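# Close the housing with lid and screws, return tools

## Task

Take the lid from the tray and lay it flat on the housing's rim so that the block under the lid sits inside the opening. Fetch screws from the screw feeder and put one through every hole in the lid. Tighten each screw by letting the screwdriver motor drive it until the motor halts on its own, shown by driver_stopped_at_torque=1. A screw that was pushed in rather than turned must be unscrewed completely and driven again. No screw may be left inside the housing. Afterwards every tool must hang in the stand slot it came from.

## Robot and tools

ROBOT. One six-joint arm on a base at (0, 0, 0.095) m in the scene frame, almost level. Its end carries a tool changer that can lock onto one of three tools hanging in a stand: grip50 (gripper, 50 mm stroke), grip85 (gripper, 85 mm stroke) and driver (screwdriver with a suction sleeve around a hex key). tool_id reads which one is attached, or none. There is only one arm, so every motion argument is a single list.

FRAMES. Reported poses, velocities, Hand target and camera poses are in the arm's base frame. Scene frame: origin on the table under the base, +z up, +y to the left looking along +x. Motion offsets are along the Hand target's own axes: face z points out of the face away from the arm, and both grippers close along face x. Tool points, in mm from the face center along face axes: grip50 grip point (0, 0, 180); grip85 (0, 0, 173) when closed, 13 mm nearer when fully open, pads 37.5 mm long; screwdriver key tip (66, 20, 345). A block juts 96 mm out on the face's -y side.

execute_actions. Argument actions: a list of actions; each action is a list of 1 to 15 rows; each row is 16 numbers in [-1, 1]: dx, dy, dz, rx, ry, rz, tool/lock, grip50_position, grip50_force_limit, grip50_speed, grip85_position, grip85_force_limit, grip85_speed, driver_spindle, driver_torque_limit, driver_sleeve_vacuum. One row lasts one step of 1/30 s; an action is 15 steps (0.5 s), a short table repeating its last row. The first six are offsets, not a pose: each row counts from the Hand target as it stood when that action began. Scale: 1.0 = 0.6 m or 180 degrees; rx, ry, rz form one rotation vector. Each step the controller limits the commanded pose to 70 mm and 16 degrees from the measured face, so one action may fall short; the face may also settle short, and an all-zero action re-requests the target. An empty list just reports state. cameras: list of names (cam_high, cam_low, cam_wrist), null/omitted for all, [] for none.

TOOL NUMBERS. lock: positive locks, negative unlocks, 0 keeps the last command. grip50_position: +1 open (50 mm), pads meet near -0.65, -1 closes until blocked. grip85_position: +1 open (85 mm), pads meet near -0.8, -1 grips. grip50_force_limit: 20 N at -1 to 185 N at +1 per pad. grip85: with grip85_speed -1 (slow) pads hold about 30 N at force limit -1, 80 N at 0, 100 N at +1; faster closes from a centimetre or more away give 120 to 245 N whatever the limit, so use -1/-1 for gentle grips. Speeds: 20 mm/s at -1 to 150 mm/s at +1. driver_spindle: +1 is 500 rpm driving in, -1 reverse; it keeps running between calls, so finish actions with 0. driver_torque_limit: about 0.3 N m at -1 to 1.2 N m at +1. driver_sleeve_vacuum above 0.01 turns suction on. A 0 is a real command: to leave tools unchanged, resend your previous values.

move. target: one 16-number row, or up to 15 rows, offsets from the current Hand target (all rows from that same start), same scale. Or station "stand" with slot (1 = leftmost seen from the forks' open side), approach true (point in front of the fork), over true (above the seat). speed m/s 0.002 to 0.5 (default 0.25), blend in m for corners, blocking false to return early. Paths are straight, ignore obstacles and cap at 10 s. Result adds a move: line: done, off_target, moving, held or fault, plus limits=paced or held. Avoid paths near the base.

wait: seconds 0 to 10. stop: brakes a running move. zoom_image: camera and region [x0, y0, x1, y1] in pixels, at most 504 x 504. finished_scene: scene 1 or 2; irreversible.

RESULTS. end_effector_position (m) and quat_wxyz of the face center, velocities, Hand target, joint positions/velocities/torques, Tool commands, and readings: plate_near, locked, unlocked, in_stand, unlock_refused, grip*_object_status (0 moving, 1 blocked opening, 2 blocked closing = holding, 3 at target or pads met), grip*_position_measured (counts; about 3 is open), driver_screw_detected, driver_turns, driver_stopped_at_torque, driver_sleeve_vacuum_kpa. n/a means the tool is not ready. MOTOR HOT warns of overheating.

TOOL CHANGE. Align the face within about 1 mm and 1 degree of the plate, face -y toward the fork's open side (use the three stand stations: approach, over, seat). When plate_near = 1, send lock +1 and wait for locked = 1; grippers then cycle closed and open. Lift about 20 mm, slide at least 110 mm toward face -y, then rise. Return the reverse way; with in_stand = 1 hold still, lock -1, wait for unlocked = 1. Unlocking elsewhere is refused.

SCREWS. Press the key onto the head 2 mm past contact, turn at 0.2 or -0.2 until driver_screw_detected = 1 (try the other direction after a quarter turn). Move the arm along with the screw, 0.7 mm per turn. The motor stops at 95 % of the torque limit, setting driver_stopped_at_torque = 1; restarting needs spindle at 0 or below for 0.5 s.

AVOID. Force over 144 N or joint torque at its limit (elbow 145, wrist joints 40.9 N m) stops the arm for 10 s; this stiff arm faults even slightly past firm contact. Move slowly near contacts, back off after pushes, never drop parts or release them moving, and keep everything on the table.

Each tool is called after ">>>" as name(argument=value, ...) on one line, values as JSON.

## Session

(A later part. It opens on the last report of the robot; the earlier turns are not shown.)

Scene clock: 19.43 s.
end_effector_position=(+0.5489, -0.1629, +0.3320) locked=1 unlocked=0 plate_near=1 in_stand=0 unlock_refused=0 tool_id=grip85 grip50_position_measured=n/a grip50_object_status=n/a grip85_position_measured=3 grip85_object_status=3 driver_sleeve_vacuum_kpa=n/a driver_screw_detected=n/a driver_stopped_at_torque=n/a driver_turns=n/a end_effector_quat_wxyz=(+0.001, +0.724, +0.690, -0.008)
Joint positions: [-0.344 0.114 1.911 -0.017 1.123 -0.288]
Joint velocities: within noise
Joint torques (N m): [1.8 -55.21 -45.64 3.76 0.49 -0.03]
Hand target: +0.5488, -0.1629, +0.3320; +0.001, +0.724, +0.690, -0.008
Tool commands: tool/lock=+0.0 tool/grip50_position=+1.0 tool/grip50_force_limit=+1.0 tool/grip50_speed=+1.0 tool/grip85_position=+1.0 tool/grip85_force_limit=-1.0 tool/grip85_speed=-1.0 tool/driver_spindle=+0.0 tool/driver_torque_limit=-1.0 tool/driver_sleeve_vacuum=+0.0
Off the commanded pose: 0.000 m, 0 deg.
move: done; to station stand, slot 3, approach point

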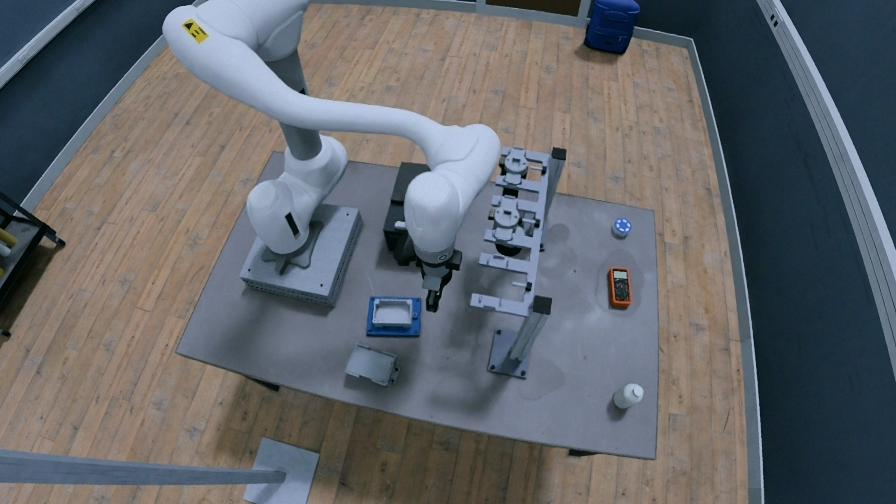

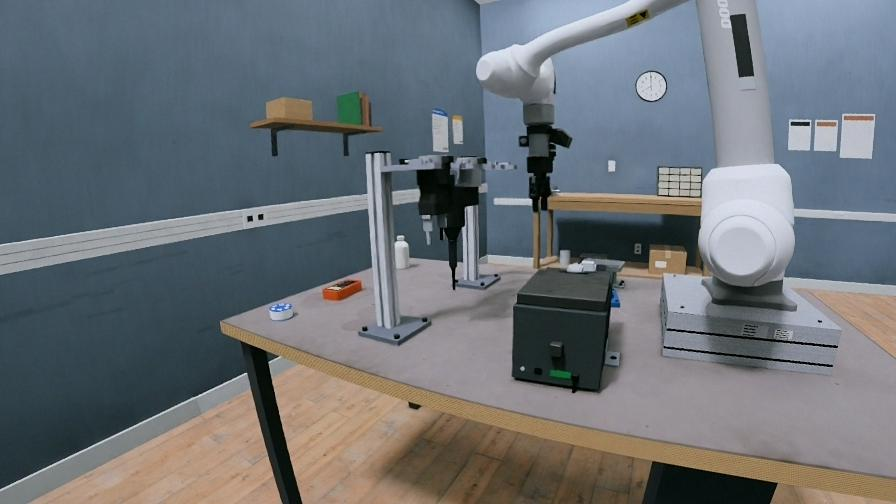

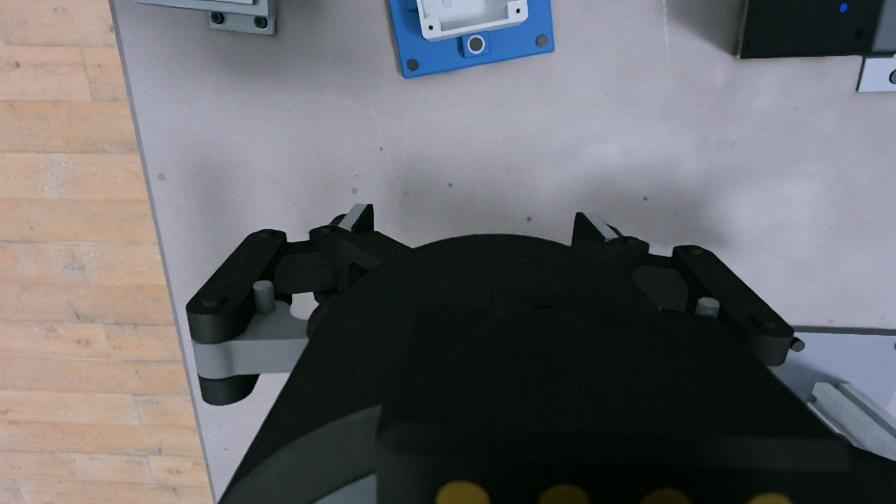

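>>> move(target=[-0.3181,-0.2809,0.2135,0,0,0.0314,0,1,1,1,1,-1,-1,0,-1,0])

Scene clock: 21.53 s.
end_effector_position=(+0.3700, -0.3469, +0.2081) locked=1 unlocked=0 plate_near=1 in_stand=0 unlock_refused=0 tool_id=grip85 grip50_position_measured=n/a grip50_object_status=n/a grip85_position_measured=3 grip85_object_status=3 driver_sleeve_vacuum_kpa=n/a driver_screw_detected=n/a driver_stopped_at_torque=n/a driver_turns=n/a end_effector_quat_wxyz=(+0.001, +0.757, +0.653, -0.008)
Joint positions: [-0.815 0.136 2.151 -0.021 0.852 -0.654]
Joint velocities: within noise
Joint torques (N m): [2.89 -51.86 -37.65 3.09 0.48 0.01]
Hand target: +0.3699, -0.3469, +0.2080; +0.001, +0.757, +0.653, -0.008
Off the commanded pose: 0.000 m, 0 deg.
move: done

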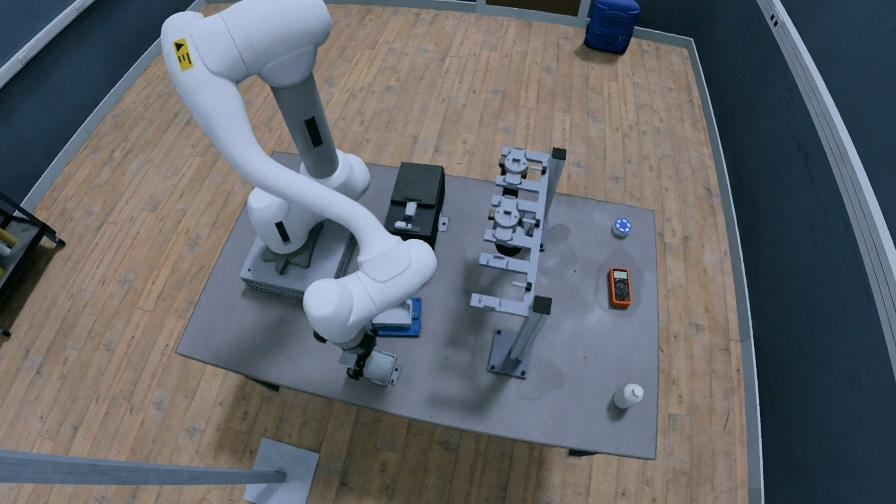

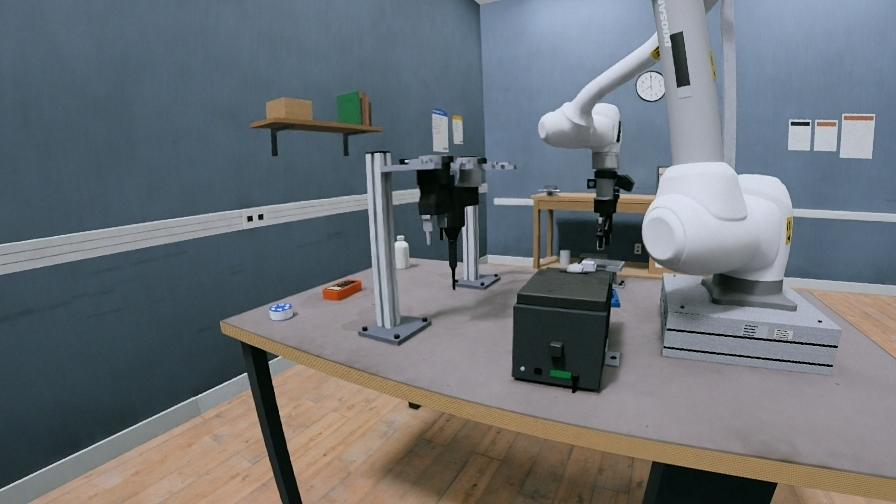

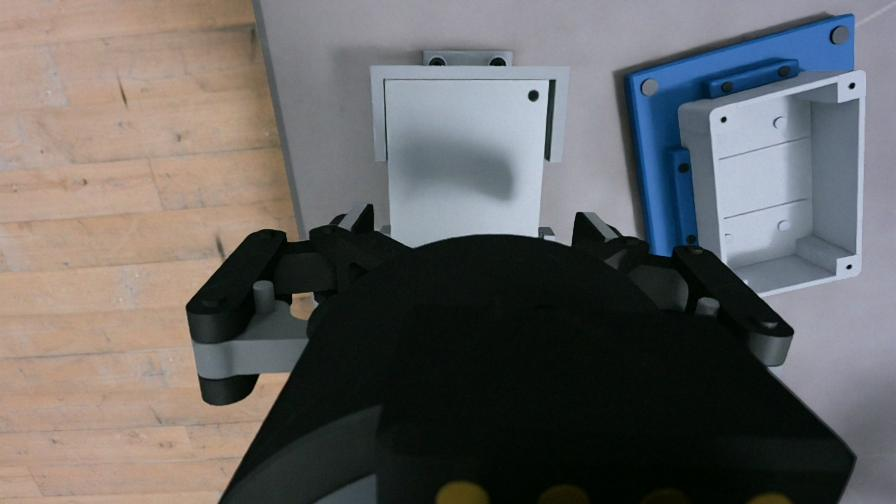

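>>> zoom_image(camera="cam_wrist", region=[340, 40, 620, 250])

Scaled by 1.800 from the camera's 896x504 image, which has a finer 1280x720 frame.

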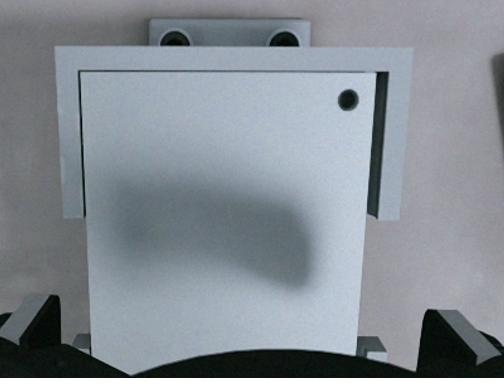

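>>> move(target=[-0.002,0,0.0583,0,0,0,0,1,1,1,1,-1,-1,0,-1,0], cameras=["cam_wrist","cam_low"])

>>> zoom_image(camera="cam_wrist", region=[340, 40, 620, 250])

Scene clock: 22.87 s.
end_effector_position=(+0.3694, -0.3485, +0.1731) locked=1 unlocked=0 plate_near=1 in_stand=0 unlock_refused=0 tool_id=grip85 grip50_position_measured=n/a grip50_object_status=n/a grip85_position_measured=3 grip85_object_status=3 driver_sleeve_vacuum_kpa=n/a driver_screw_detected=n/a driver_stopped_at_torque=n/a driver_turns=n/a end_effector_quat_wxyz=(+0.001, +0.757, +0.653, -0.008)
Joint positions: [-0.818 0.184 2.178 -0.023 0.778 -0.655]
Joint velocities: within noise
Joint torques (N m): [1.93 -54.36 -35.1 2.91 0.56 -0.03]
Hand target: +0.3694, -0.3485, +0.1731; +0.001, +0.757, +0.653, -0.008
Off the commanded pose: 0.000 m, 0 deg.
move: done
Images, in order (width x height): cam_low 896x504, cam_wrist 896x504.

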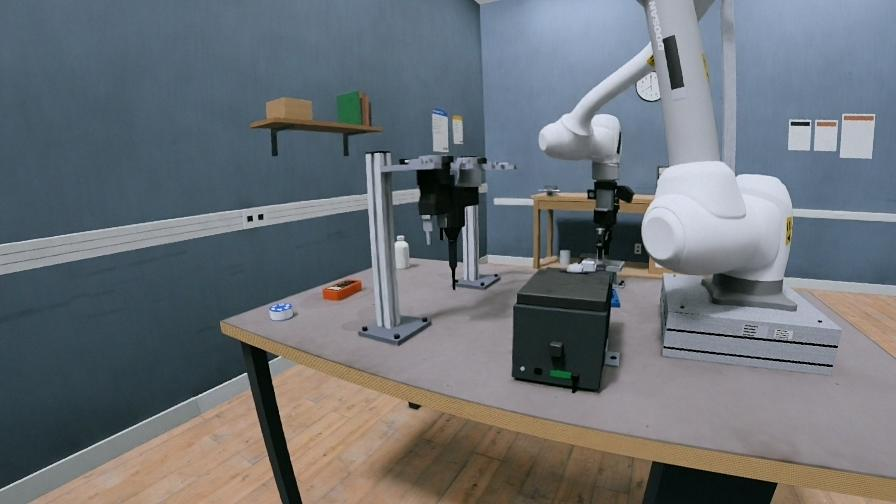

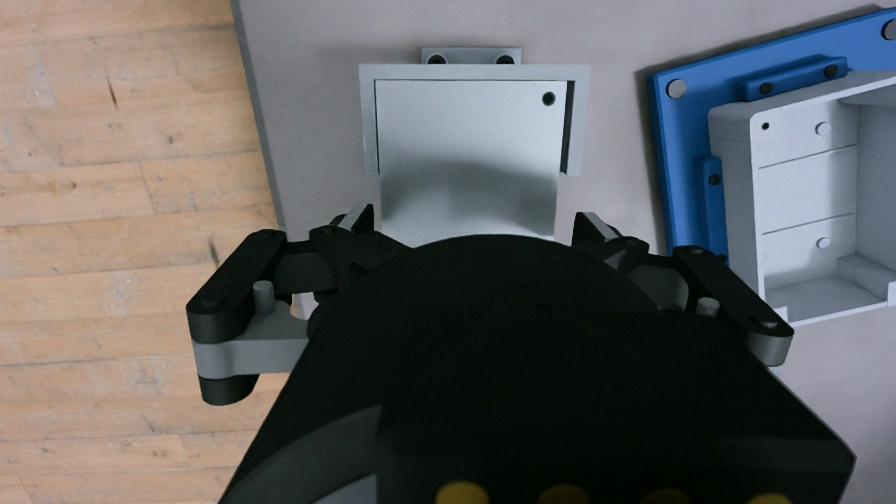

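Scaled by 1.800 from the camera's 896x504 image, which has a finer 1280x720 frame.

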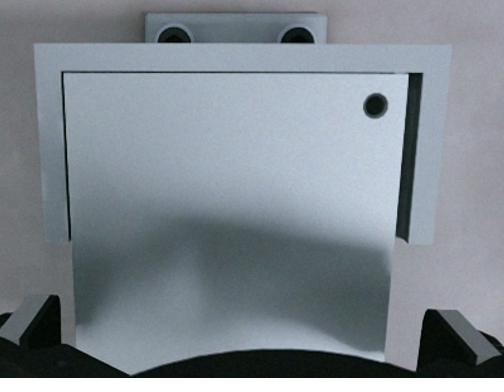

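>>> zoom_image(camera="cam_wrist", region=[320, 190, 440, 260])

>>> zoom_image(camera="cam_wrist", region=[540, 190, 660, 260])

Scaled by 4.200 from the camera's 896x504 image, which has a finer 1280x720 frame.

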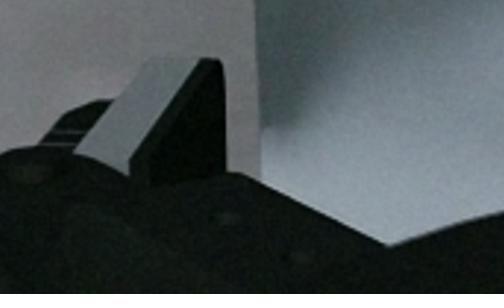

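Scaled by 4.200 from the camera's 896x504 image, which has a finer 1280x720 frame.

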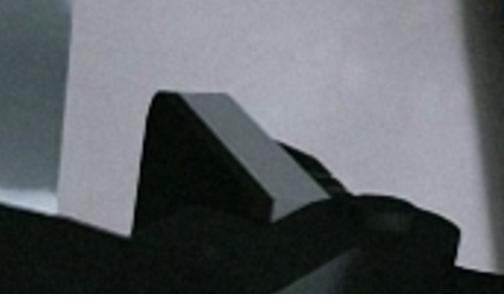

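>>> move(target=[-0.00267,0,0.0275,0,0,-0.0092,0,1,1,1,1,-1,-1,0,-1,0], cameras=["cam_wrist"])

>>> zoom_image(camera="cam_wrist", region=[330, 40, 630, 250])

>>> zoom_image(camera="cam_wrist", region=[330, 160, 430, 260])

>>> zoom_image(camera="cam_wrist", region=[530, 160, 630, 260])

Scene clock: 25.23 s.
end_effector_position=(+0.3690, -0.3503, +0.1566) locked=1 unlocked=0 plate_near=1 in_stand=0 unlock_refused=0 tool_id=grip85 grip50_position_measured=n/a grip50_object_status=n/a grip85_position_measured=3 grip85_object_status=3 driver_sleeve_vacuum_kpa=n/a driver_screw_detected=n/a driver_stopped_at_torque=n/a driver_turns=n/a end_effector_quat_wxyz=(+0.001, +0.748, +0.664, -0.008)
Joint positions: [-0.821 0.209 2.188 -0.024 0.743 -0.686]
Joint velocities: within noise
Joint torques (N m): [1.97 -56.13 -33.66 2.79 0.49 -0.02]
Hand target: +0.3690, -0.3503, +0.1566; +0.001, +0.748, +0.664, -0.008
Off the commanded pose: 0.000 m, 0 deg.
move: done
Images, in order (width x height): cam_wrist 896x504.

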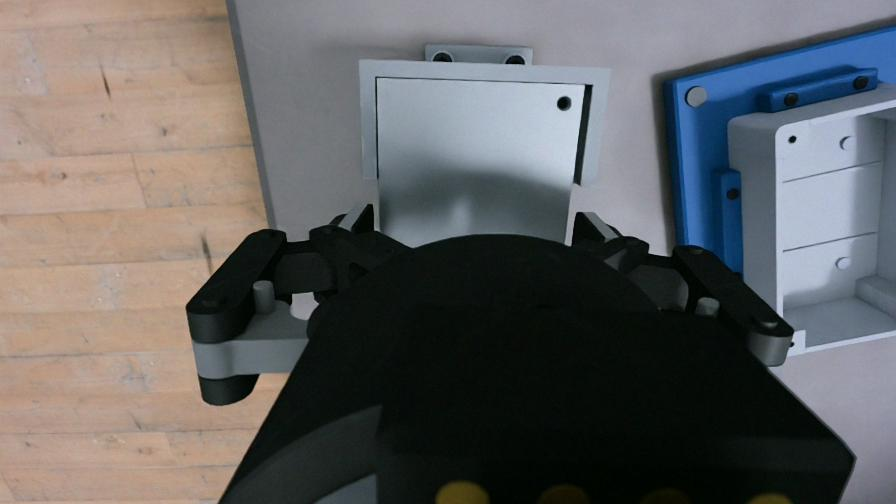

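Scaled by 1.680 from the camera's 896x504 image, which has a finer 1280x720 frame.

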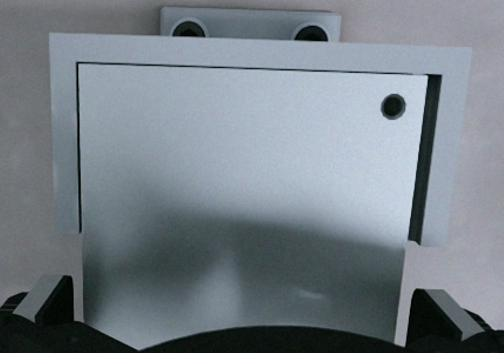

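Scaled by 5.040 from the camera's 896x504 image, which has a finer 1280x720 frame.

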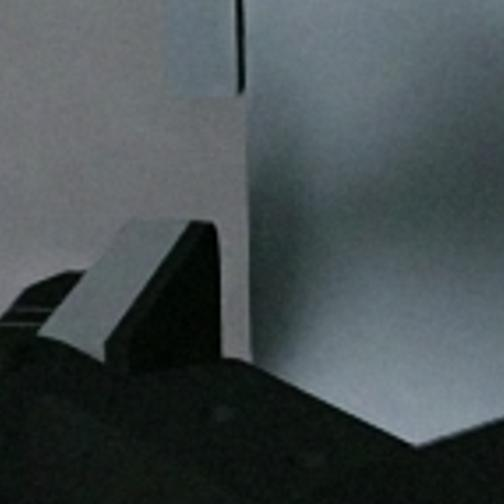

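Scaled by 5.040 from the camera's 896x504 image, which has a finer 1280x720 frame.

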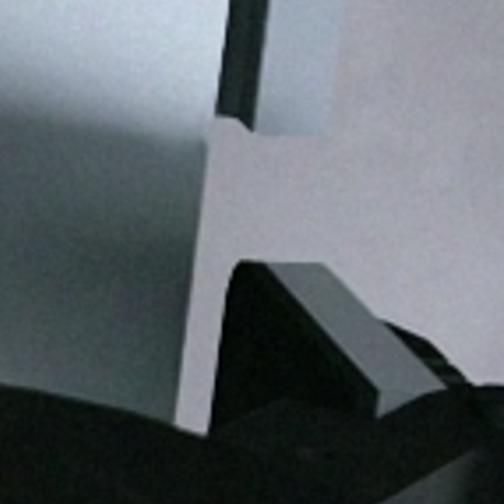

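>>> move(target=[0,0,0.0217,0,0,0,0,1,1,1,1,-0.1,-1,0,-1,0], speed=0.05, cameras=["cam_wrist","cam_low"])

>>> zoom_image(camera="cam_wrist", region=[330, 40, 630, 250])

>>> zoom_image(camera="cam_low", region=[550, 190, 650, 290])

Scene clock: 26.70 s.
end_effector_position=(+0.3689, -0.3505, +0.1436) locked=1 unlocked=0 plate_near=1 in_stand=0 unlock_refused=0 tool_id=grip85 grip50_position_measured=n/a grip50_object_status=n/a grip85_position_measured=3 grip85_object_status=3 driver_sleeve_vacuum_kpa=n/a driver_screw_detected=n/a driver_stopped_at_torque=n/a driver_turns=n/a end_effector_quat_wxyz=(+0.001, +0.748, +0.664, -0.008)
Joint positions: [-0.822 0.228 2.197 -0.025 0.715 -0.685]
Joint velocities: within noise
Joint torques (N m): [2.23 -56.99 -32.75 2.67 0.36 0.01]
Hand target: +0.3689, -0.3505, +0.1436; +0.001, +0.748, +0.664, -0.008
Off the commanded pose: 0.000 m, 0 deg.
move: done
Images, in order (width x height): cam_low 896x504, cam_wrist 896x504.

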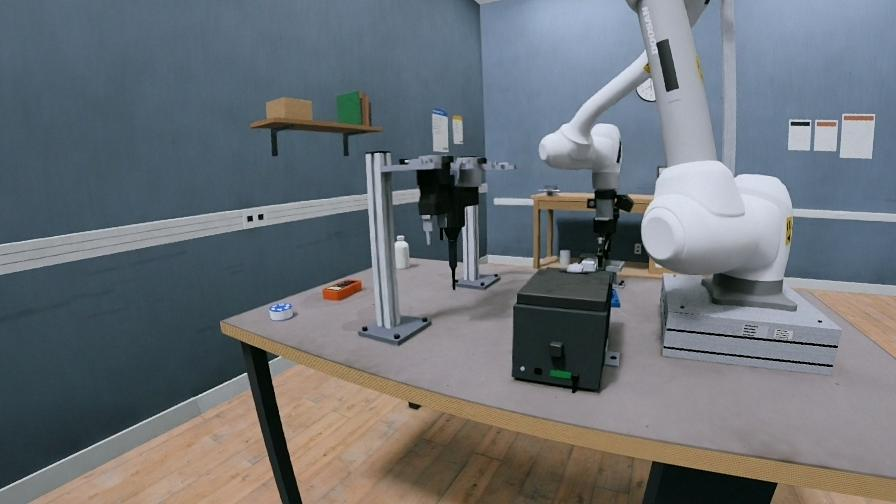

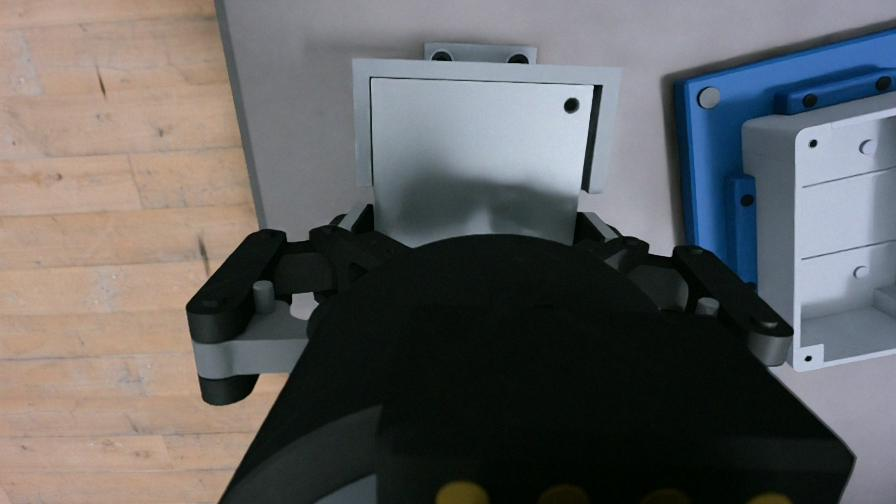

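Scaled by 1.680 from the camera's 896x504 image, which has a finer 1280x720 frame.

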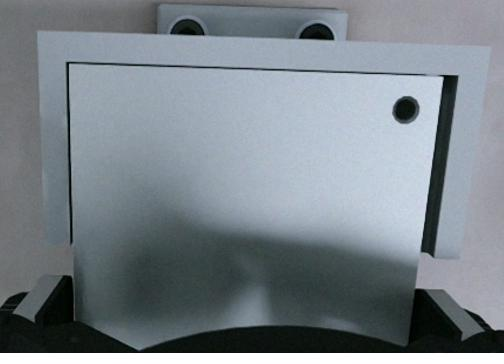

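Scaled by 5.040 from the camera's 896x504 image, which has a finer 1280x720 frame.

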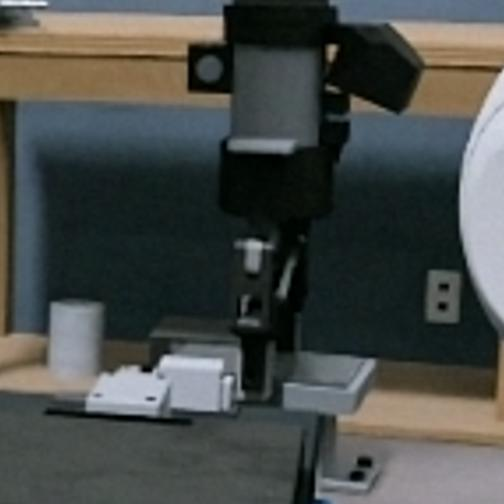

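>>> execute_actions(actions=[[[0,0,0,0,0,0,0,1,1,1,-1,-0.1,-1,0,-1,0]]], cameras=[])

>>> wait(seconds=0.5, cameras=["cam_wrist"])

Scene clock: 27.57 s.
end_effector_position=(+0.3689, -0.3505, +0.1436) locked=1 unlocked=0 plate_near=1 in_stand=0 unlock_refused=0 tool_id=grip85 grip50_position_measured=n/a grip50_object_status=n/a grip85_position_measured=22 grip85_object_status=0 driver_sleeve_vacuum_kpa=n/a driver_screw_detected=n/a driver_stopped_at_torque=n/a driver_turns=n/a end_effector_quat_wxyz=(+0.001, +0.748, +0.664, -0.008)
Joint positions: [-0.822 0.228 2.197 -0.025 0.715 -0.685]
Joint velocities: within noise
Joint torques (N m): [1.16 -43.29 -27.25 2.56 -1.87 -0.02]
Hand target: +0.3689, -0.3505, +0.1436; +0.001, +0.748, +0.664, -0.008
Off the commanded pose: 0.000 m, 0 deg.
Step readings (end_effector_position):
0: (+0.3689, -0.3505, +0.1436)
1: (+0.3689, -0.3505, +0.1436)
2: (+0.3689, -0.3505, +0.1436)
4: (+0.3689, -0.3505, +0.1436)
8: (+0.3689, -0.3505, +0.1436)
15: (+0.3689, -0.3505, +0.1436)
No camera images: "cameras" was empty.

Scene clock: 28.07 s.
end_effector_position=(+0.3689, -0.3505, +0.1436) locked=1 unlocked=0 plate_near=1 in_stand=0 unlock_refused=0 tool_id=grip85 grip50_position_measured=n/a grip50_object_status=n/a grip85_position_measured=22 grip85_object_status=2 driver_sleeve_vacuum_kpa=n/a driver_screw_detected=n/a driver_stopped_at_torque=n/a driver_turns=n/a end_effector_quat_wxyz=(+0.001, +0.748, +0.664, -0.008)
Joint positions: [-0.822 0.228 2.197 -0.025 0.715 -0.685]
Joint velocities: within noise
Joint torques (N m): [1.53 -43.8 -27.09 2.57 -1.83 -0.03]
Hand target: +0.3689, -0.3505, +0.1436; +0.001, +0.748, +0.664, -0.008
Tool commands: tool/lock=+0.0 tool/grip50_position=+1.0 tool/grip50_force_limit=+1.0 tool/grip50_speed=+1.0 tool/grip85_position=-1.0 tool/grip85_force_limit=-0.1 tool/grip85_speed=-1.0 tool/driver_spindle=+0.0 tool/driver_torque_limit=-1.0 tool/driver_sleeve_vacuum=+0.0
Off the commanded pose: 0.000 m, 0 deg.
wait: 0.50 s; at rest by 0.17 s
Images, in order (width x height): cam_wrist 896x504.

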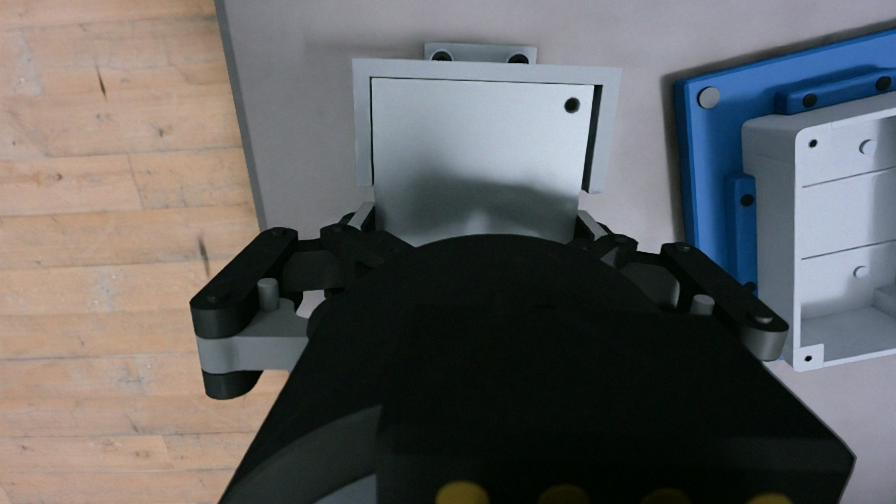

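>>> move(target=[0,0,-0.15,0,0,0,0,1,1,1,-1,-0.1,-1,0,-1,0], speed=0.1)

>>> zoom_image(camera="cam_wrist", region=[330, 40, 630, 250])

>>> zoom_image(camera="cam_low", region=[550, 190, 650, 290])

Scene clock: 29.53 s.
end_effector_position=(+0.3698, -0.3494, +0.2335) locked=1 unlocked=0 plate_near=1 in_stand=0 unlock_refused=0 tool_id=grip85 grip50_position_measured=n/a grip50_object_status=n/a grip85_position_measured=22 grip85_object_status=2 driver_sleeve_vacuum_kpa=n/a driver_screw_detected=n/a driver_stopped_at_torque=n/a driver_turns=n/a end_effector_quat_wxyz=(+0.001, +0.748, +0.664, -0.008)
Joint positions: [-0.819 0.108 2.126 -0.02 0.906 -0.688]
Joint velocities: within noise
Joint torques (N m): [2.03 -51.27 -40.31 3.16 0.44 -0.03]
Hand target: +0.3698, -0.3494, +0.2336; +0.001, +0.748, +0.664, -0.008
Off the commanded pose: 0.000 m, 0 deg.
move: done

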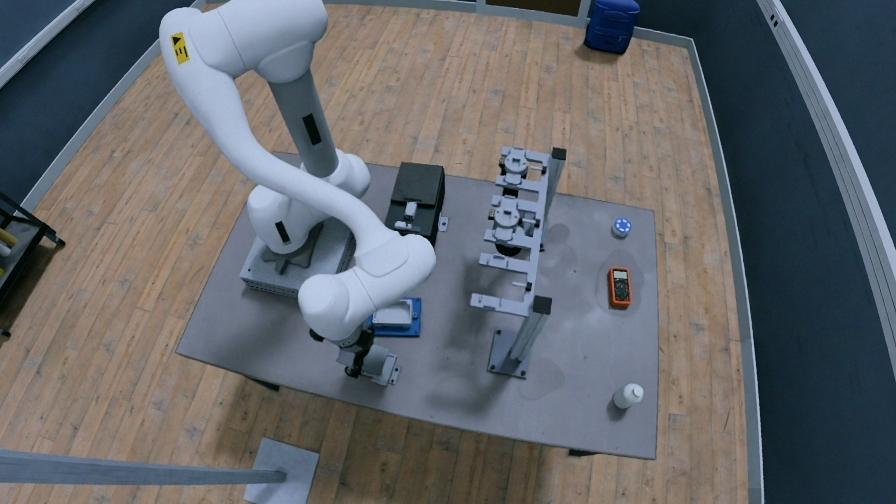

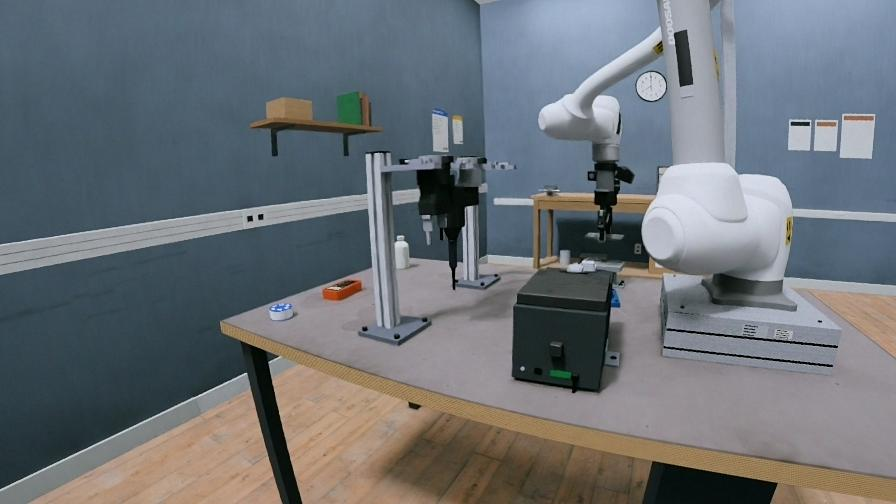

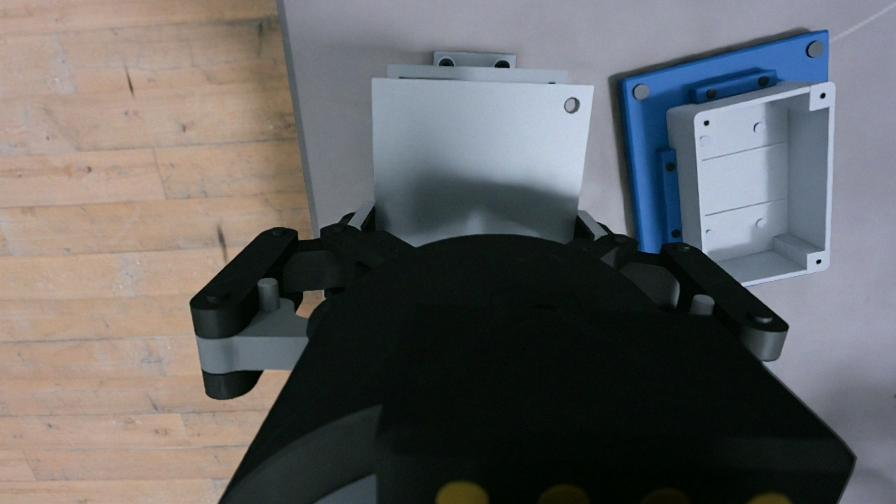

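Scaled by 1.680 from the camera's 896x504 image, which has a finer 1280x720 frame.

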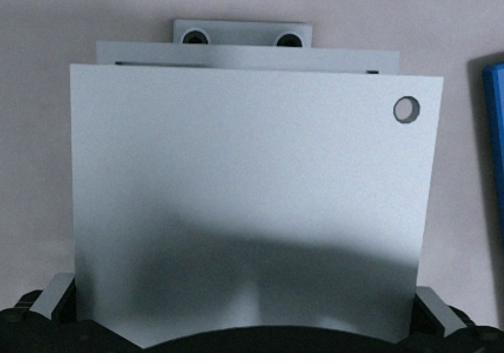

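Scaled by 5.040 from the camera's 896x504 image, which has a finer 1280x720 frame.

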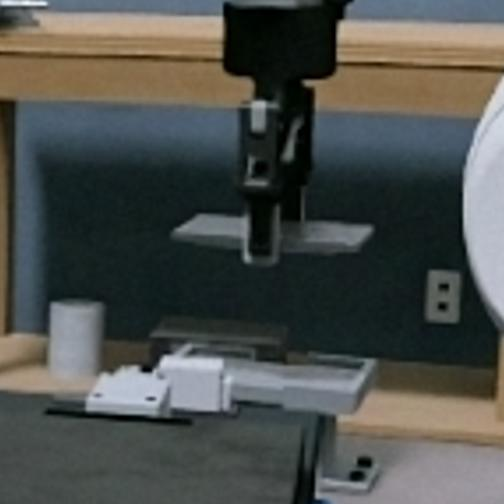

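>>> zoom_image(camera="cam_wrist", region=[330, 160, 430, 260])

>>> zoom_image(camera="cam_wrist", region=[530, 160, 630, 260])

Scaled by 5.040 from the camera's 896x504 image, which has a finer 1280x720 frame.

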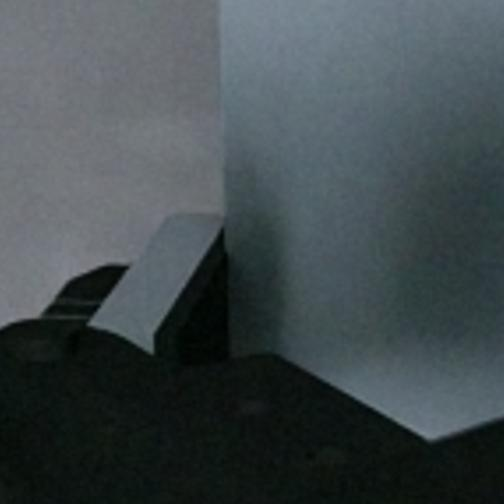

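Scaled by 5.040 from the camera's 896x504 image, which has a finer 1280x720 frame.

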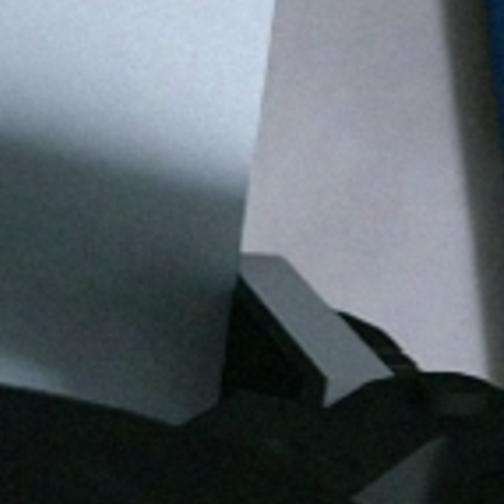

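>>> zoom_image(camera="cam_low", region=[580, 205, 630, 250])

Scaled by 10.080 from the camera's 896x504 image, which has a finer 1280x720 frame.

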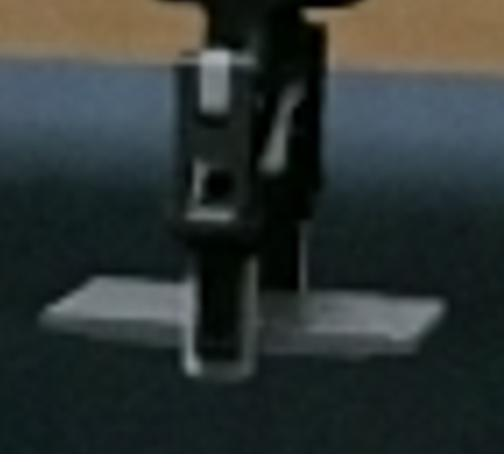

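>>> zoom_image(camera="cam_wrist", region=[660, 70, 850, 300])

Scaled by 2.191 from the camera's 896x504 image, which has a finer 1280x720 frame.

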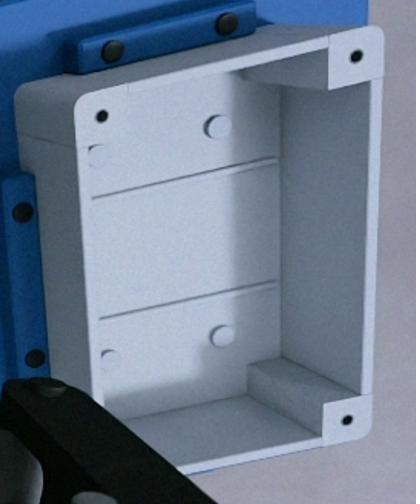

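>>> move(target=[0.3122,0.0357,0.0917,0,0,-0.085,0,1,1,1,-1,-0.1,-1,0,-1,0], speed=0.2)

>>> zoom_image(camera="cam_wrist", region=[330, 0, 630, 250])

>>> zoom_image(camera="cam_low", region=[550, 190, 650, 290])

Scene clock: 34.40 s.
end_effector_position=(+0.4125, -0.1666, +0.1758) locked=1 unlocked=0 plate_near=1 in_stand=0 unlock_refused=0 tool_id=grip85 grip50_position_measured=n/a grip50_object_status=n/a grip85_position_measured=22 grip85_object_status=2 driver_sleeve_vacuum_kpa=n/a driver_screw_detected=n/a driver_stopped_at_torque=n/a driver_turns=n/a end_effector_quat_wxyz=(+0.000, +0.653, +0.758, -0.008)
Joint positions: [-0.455 0.092 2.283 -0.023 0.771 -0.587]
Joint velocities: within noise
Joint torques (N m): [1.79 -43.77 -35.5 2.91 0.32 -0.1]
Hand target: +0.4126, -0.1666, +0.1758; +0.000, +0.653, +0.758, -0.008
Off the commanded pose: 0.000 m, 0 deg.
move: done

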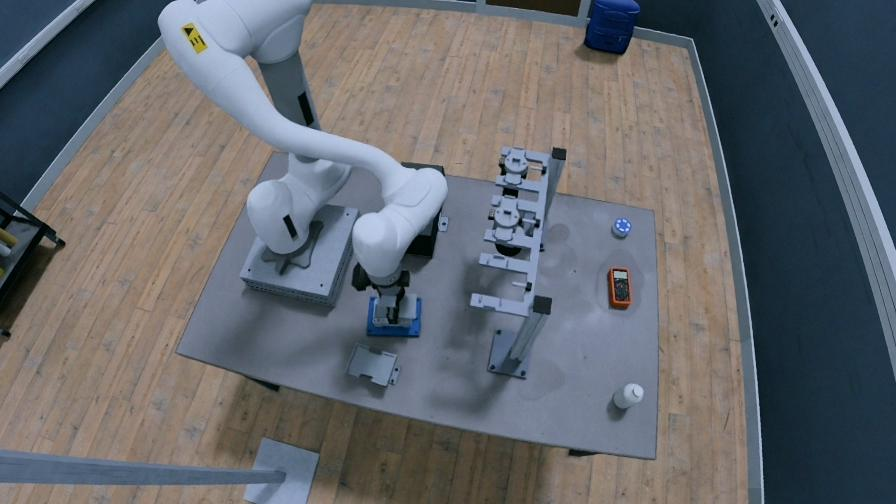

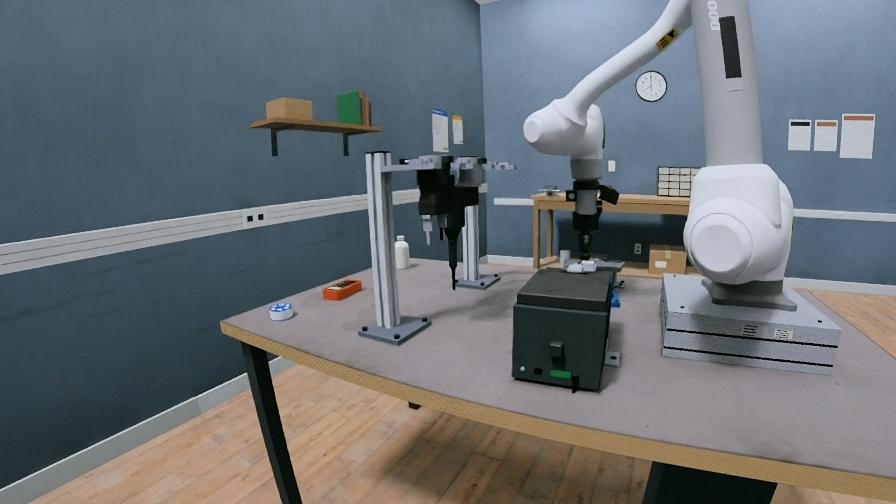

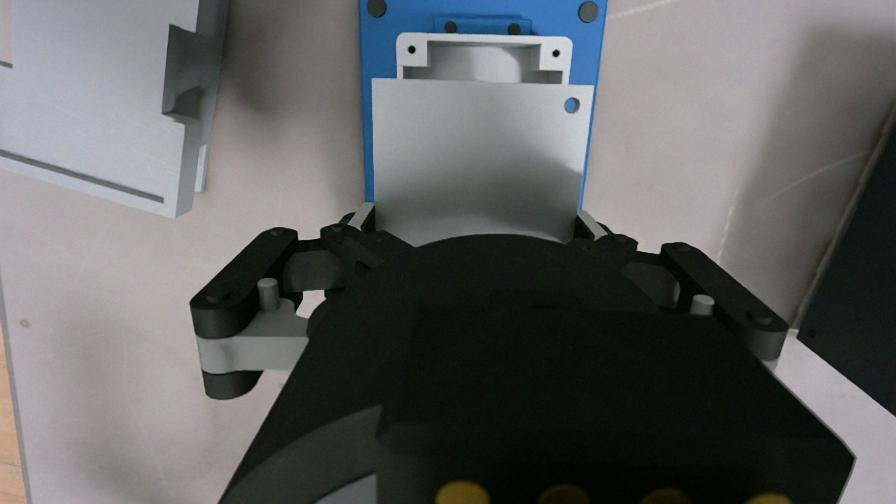

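Scaled by 1.680 from the camera's 896x504 image, which has a finer 1280x720 frame.

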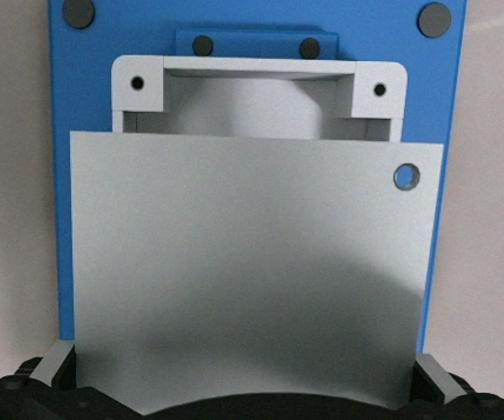

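Scaled by 5.040 from the camera's 896x504 image, which has a finer 1280x720 frame.

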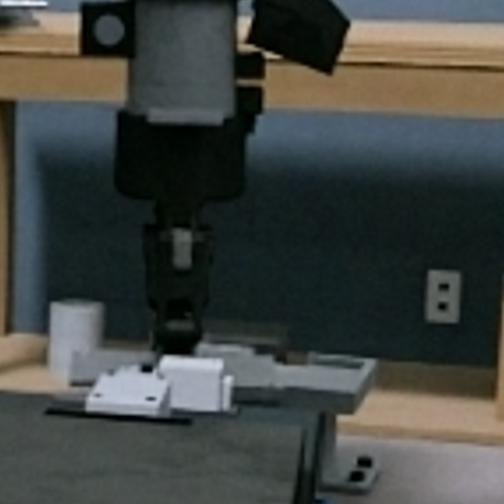

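>>> zoom_image(camera="cam_wrist", region=[360, 0, 490, 130])

>>> zoom_image(camera="cam_wrist", region=[490, 0, 620, 130])

Scaled by 3.877 from the camera's 896x504 image, which has a finer 1280x720 frame.

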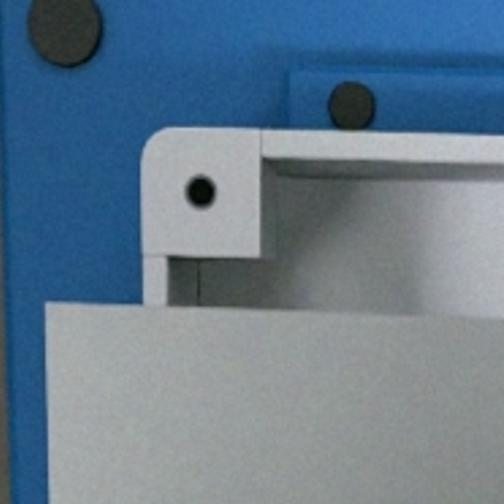

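Scaled by 3.877 from the camera's 896x504 image, which has a finer 1280x720 frame.

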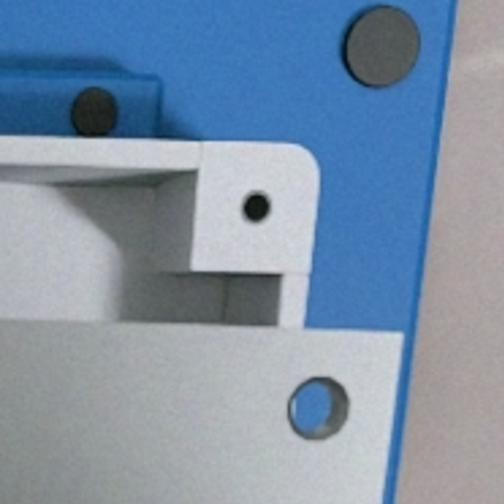

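>>> move(target=[0.0040,-0.0329,0.05,0,0,-0.0025,0,1,1,1,-1,-0.1,-1,0,-1,0], speed=0.1, cameras=["cam_wrist","cam_low"])

>>> zoom_image(camera="cam_wrist", region=[350, 40, 480, 170])

>>> zoom_image(camera="cam_wrist", region=[490, 40, 620, 170])

>>> zoom_image(camera="cam_low", region=[560, 215, 630, 285])

Scene clock: 36.40 s.
end_effector_position=(+0.3924, -0.1675, +0.1460) locked=1 unlocked=0 plate_near=1 in_stand=0 unlock_refused=0 tool_id=grip85 grip50_position_measured=n/a grip50_object_status=n/a grip85_position_measured=22 grip85_object_status=2 driver_sleeve_vacuum_kpa=n/a driver_screw_detected=n/a driver_stopped_at_torque=n/a driver_turns=n/a end_effector_quat_wxyz=(+0.000, +0.650, +0.760, -0.008)
Joint positions: [-0.477 0.113 2.338 -0.025 0.694 -0.615]
Joint velocities: within noise
Joint torques (N m): [1.58 -43.18 -32.44 2.67 0.41 -0.05]
Hand target: +0.3924, -0.1675, +0.1460; +0.000, +0.650, +0.760, -0.008
Off the commanded pose: 0.000 m, 0 deg.
move: done
Images, in order (width x height): cam_low 896x504, cam_wrist 896x504.

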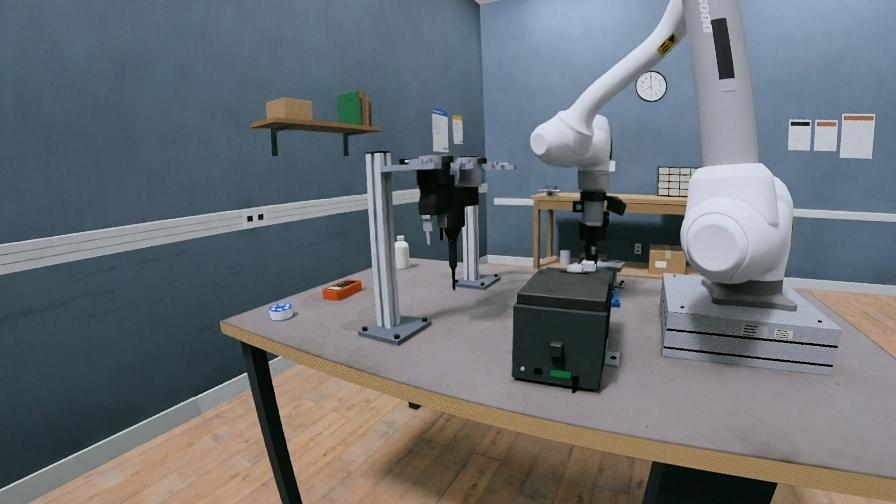

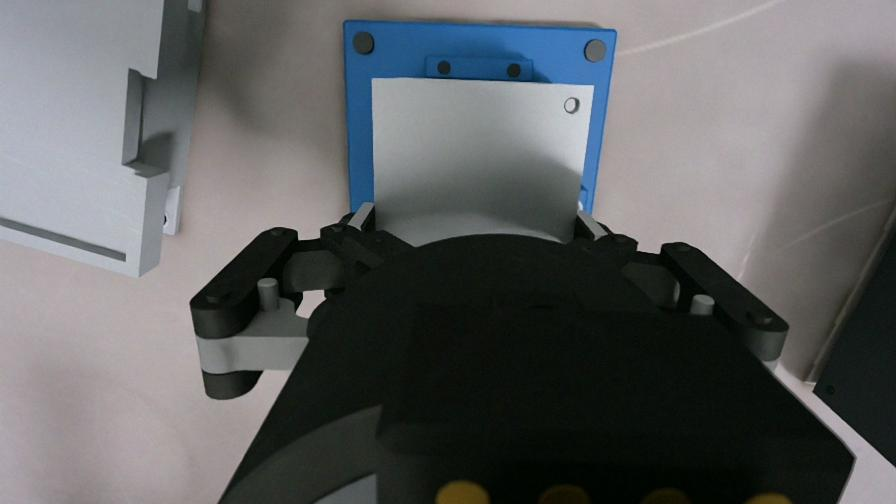

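Scaled by 3.877 from the camera's 896x504 image, which has a finer 1280x720 frame.

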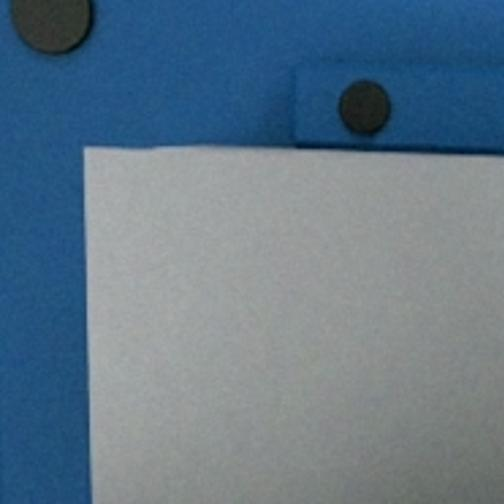

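Scaled by 3.877 from the camera's 896x504 image, which has a finer 1280x720 frame.

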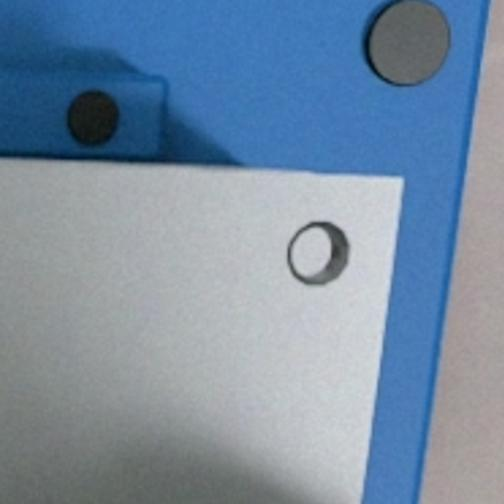

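Scaled by 7.200 from the camera's 896x504 image, which has a finer 1280x720 frame.

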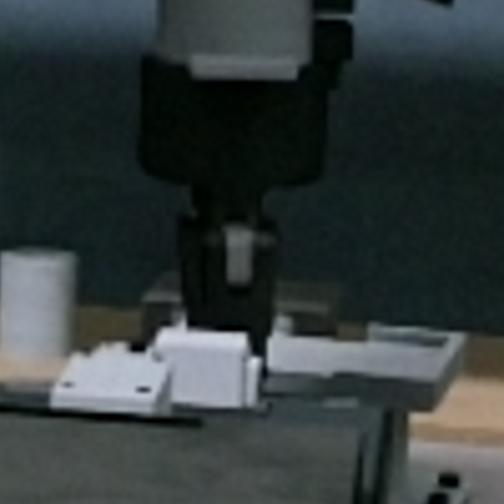

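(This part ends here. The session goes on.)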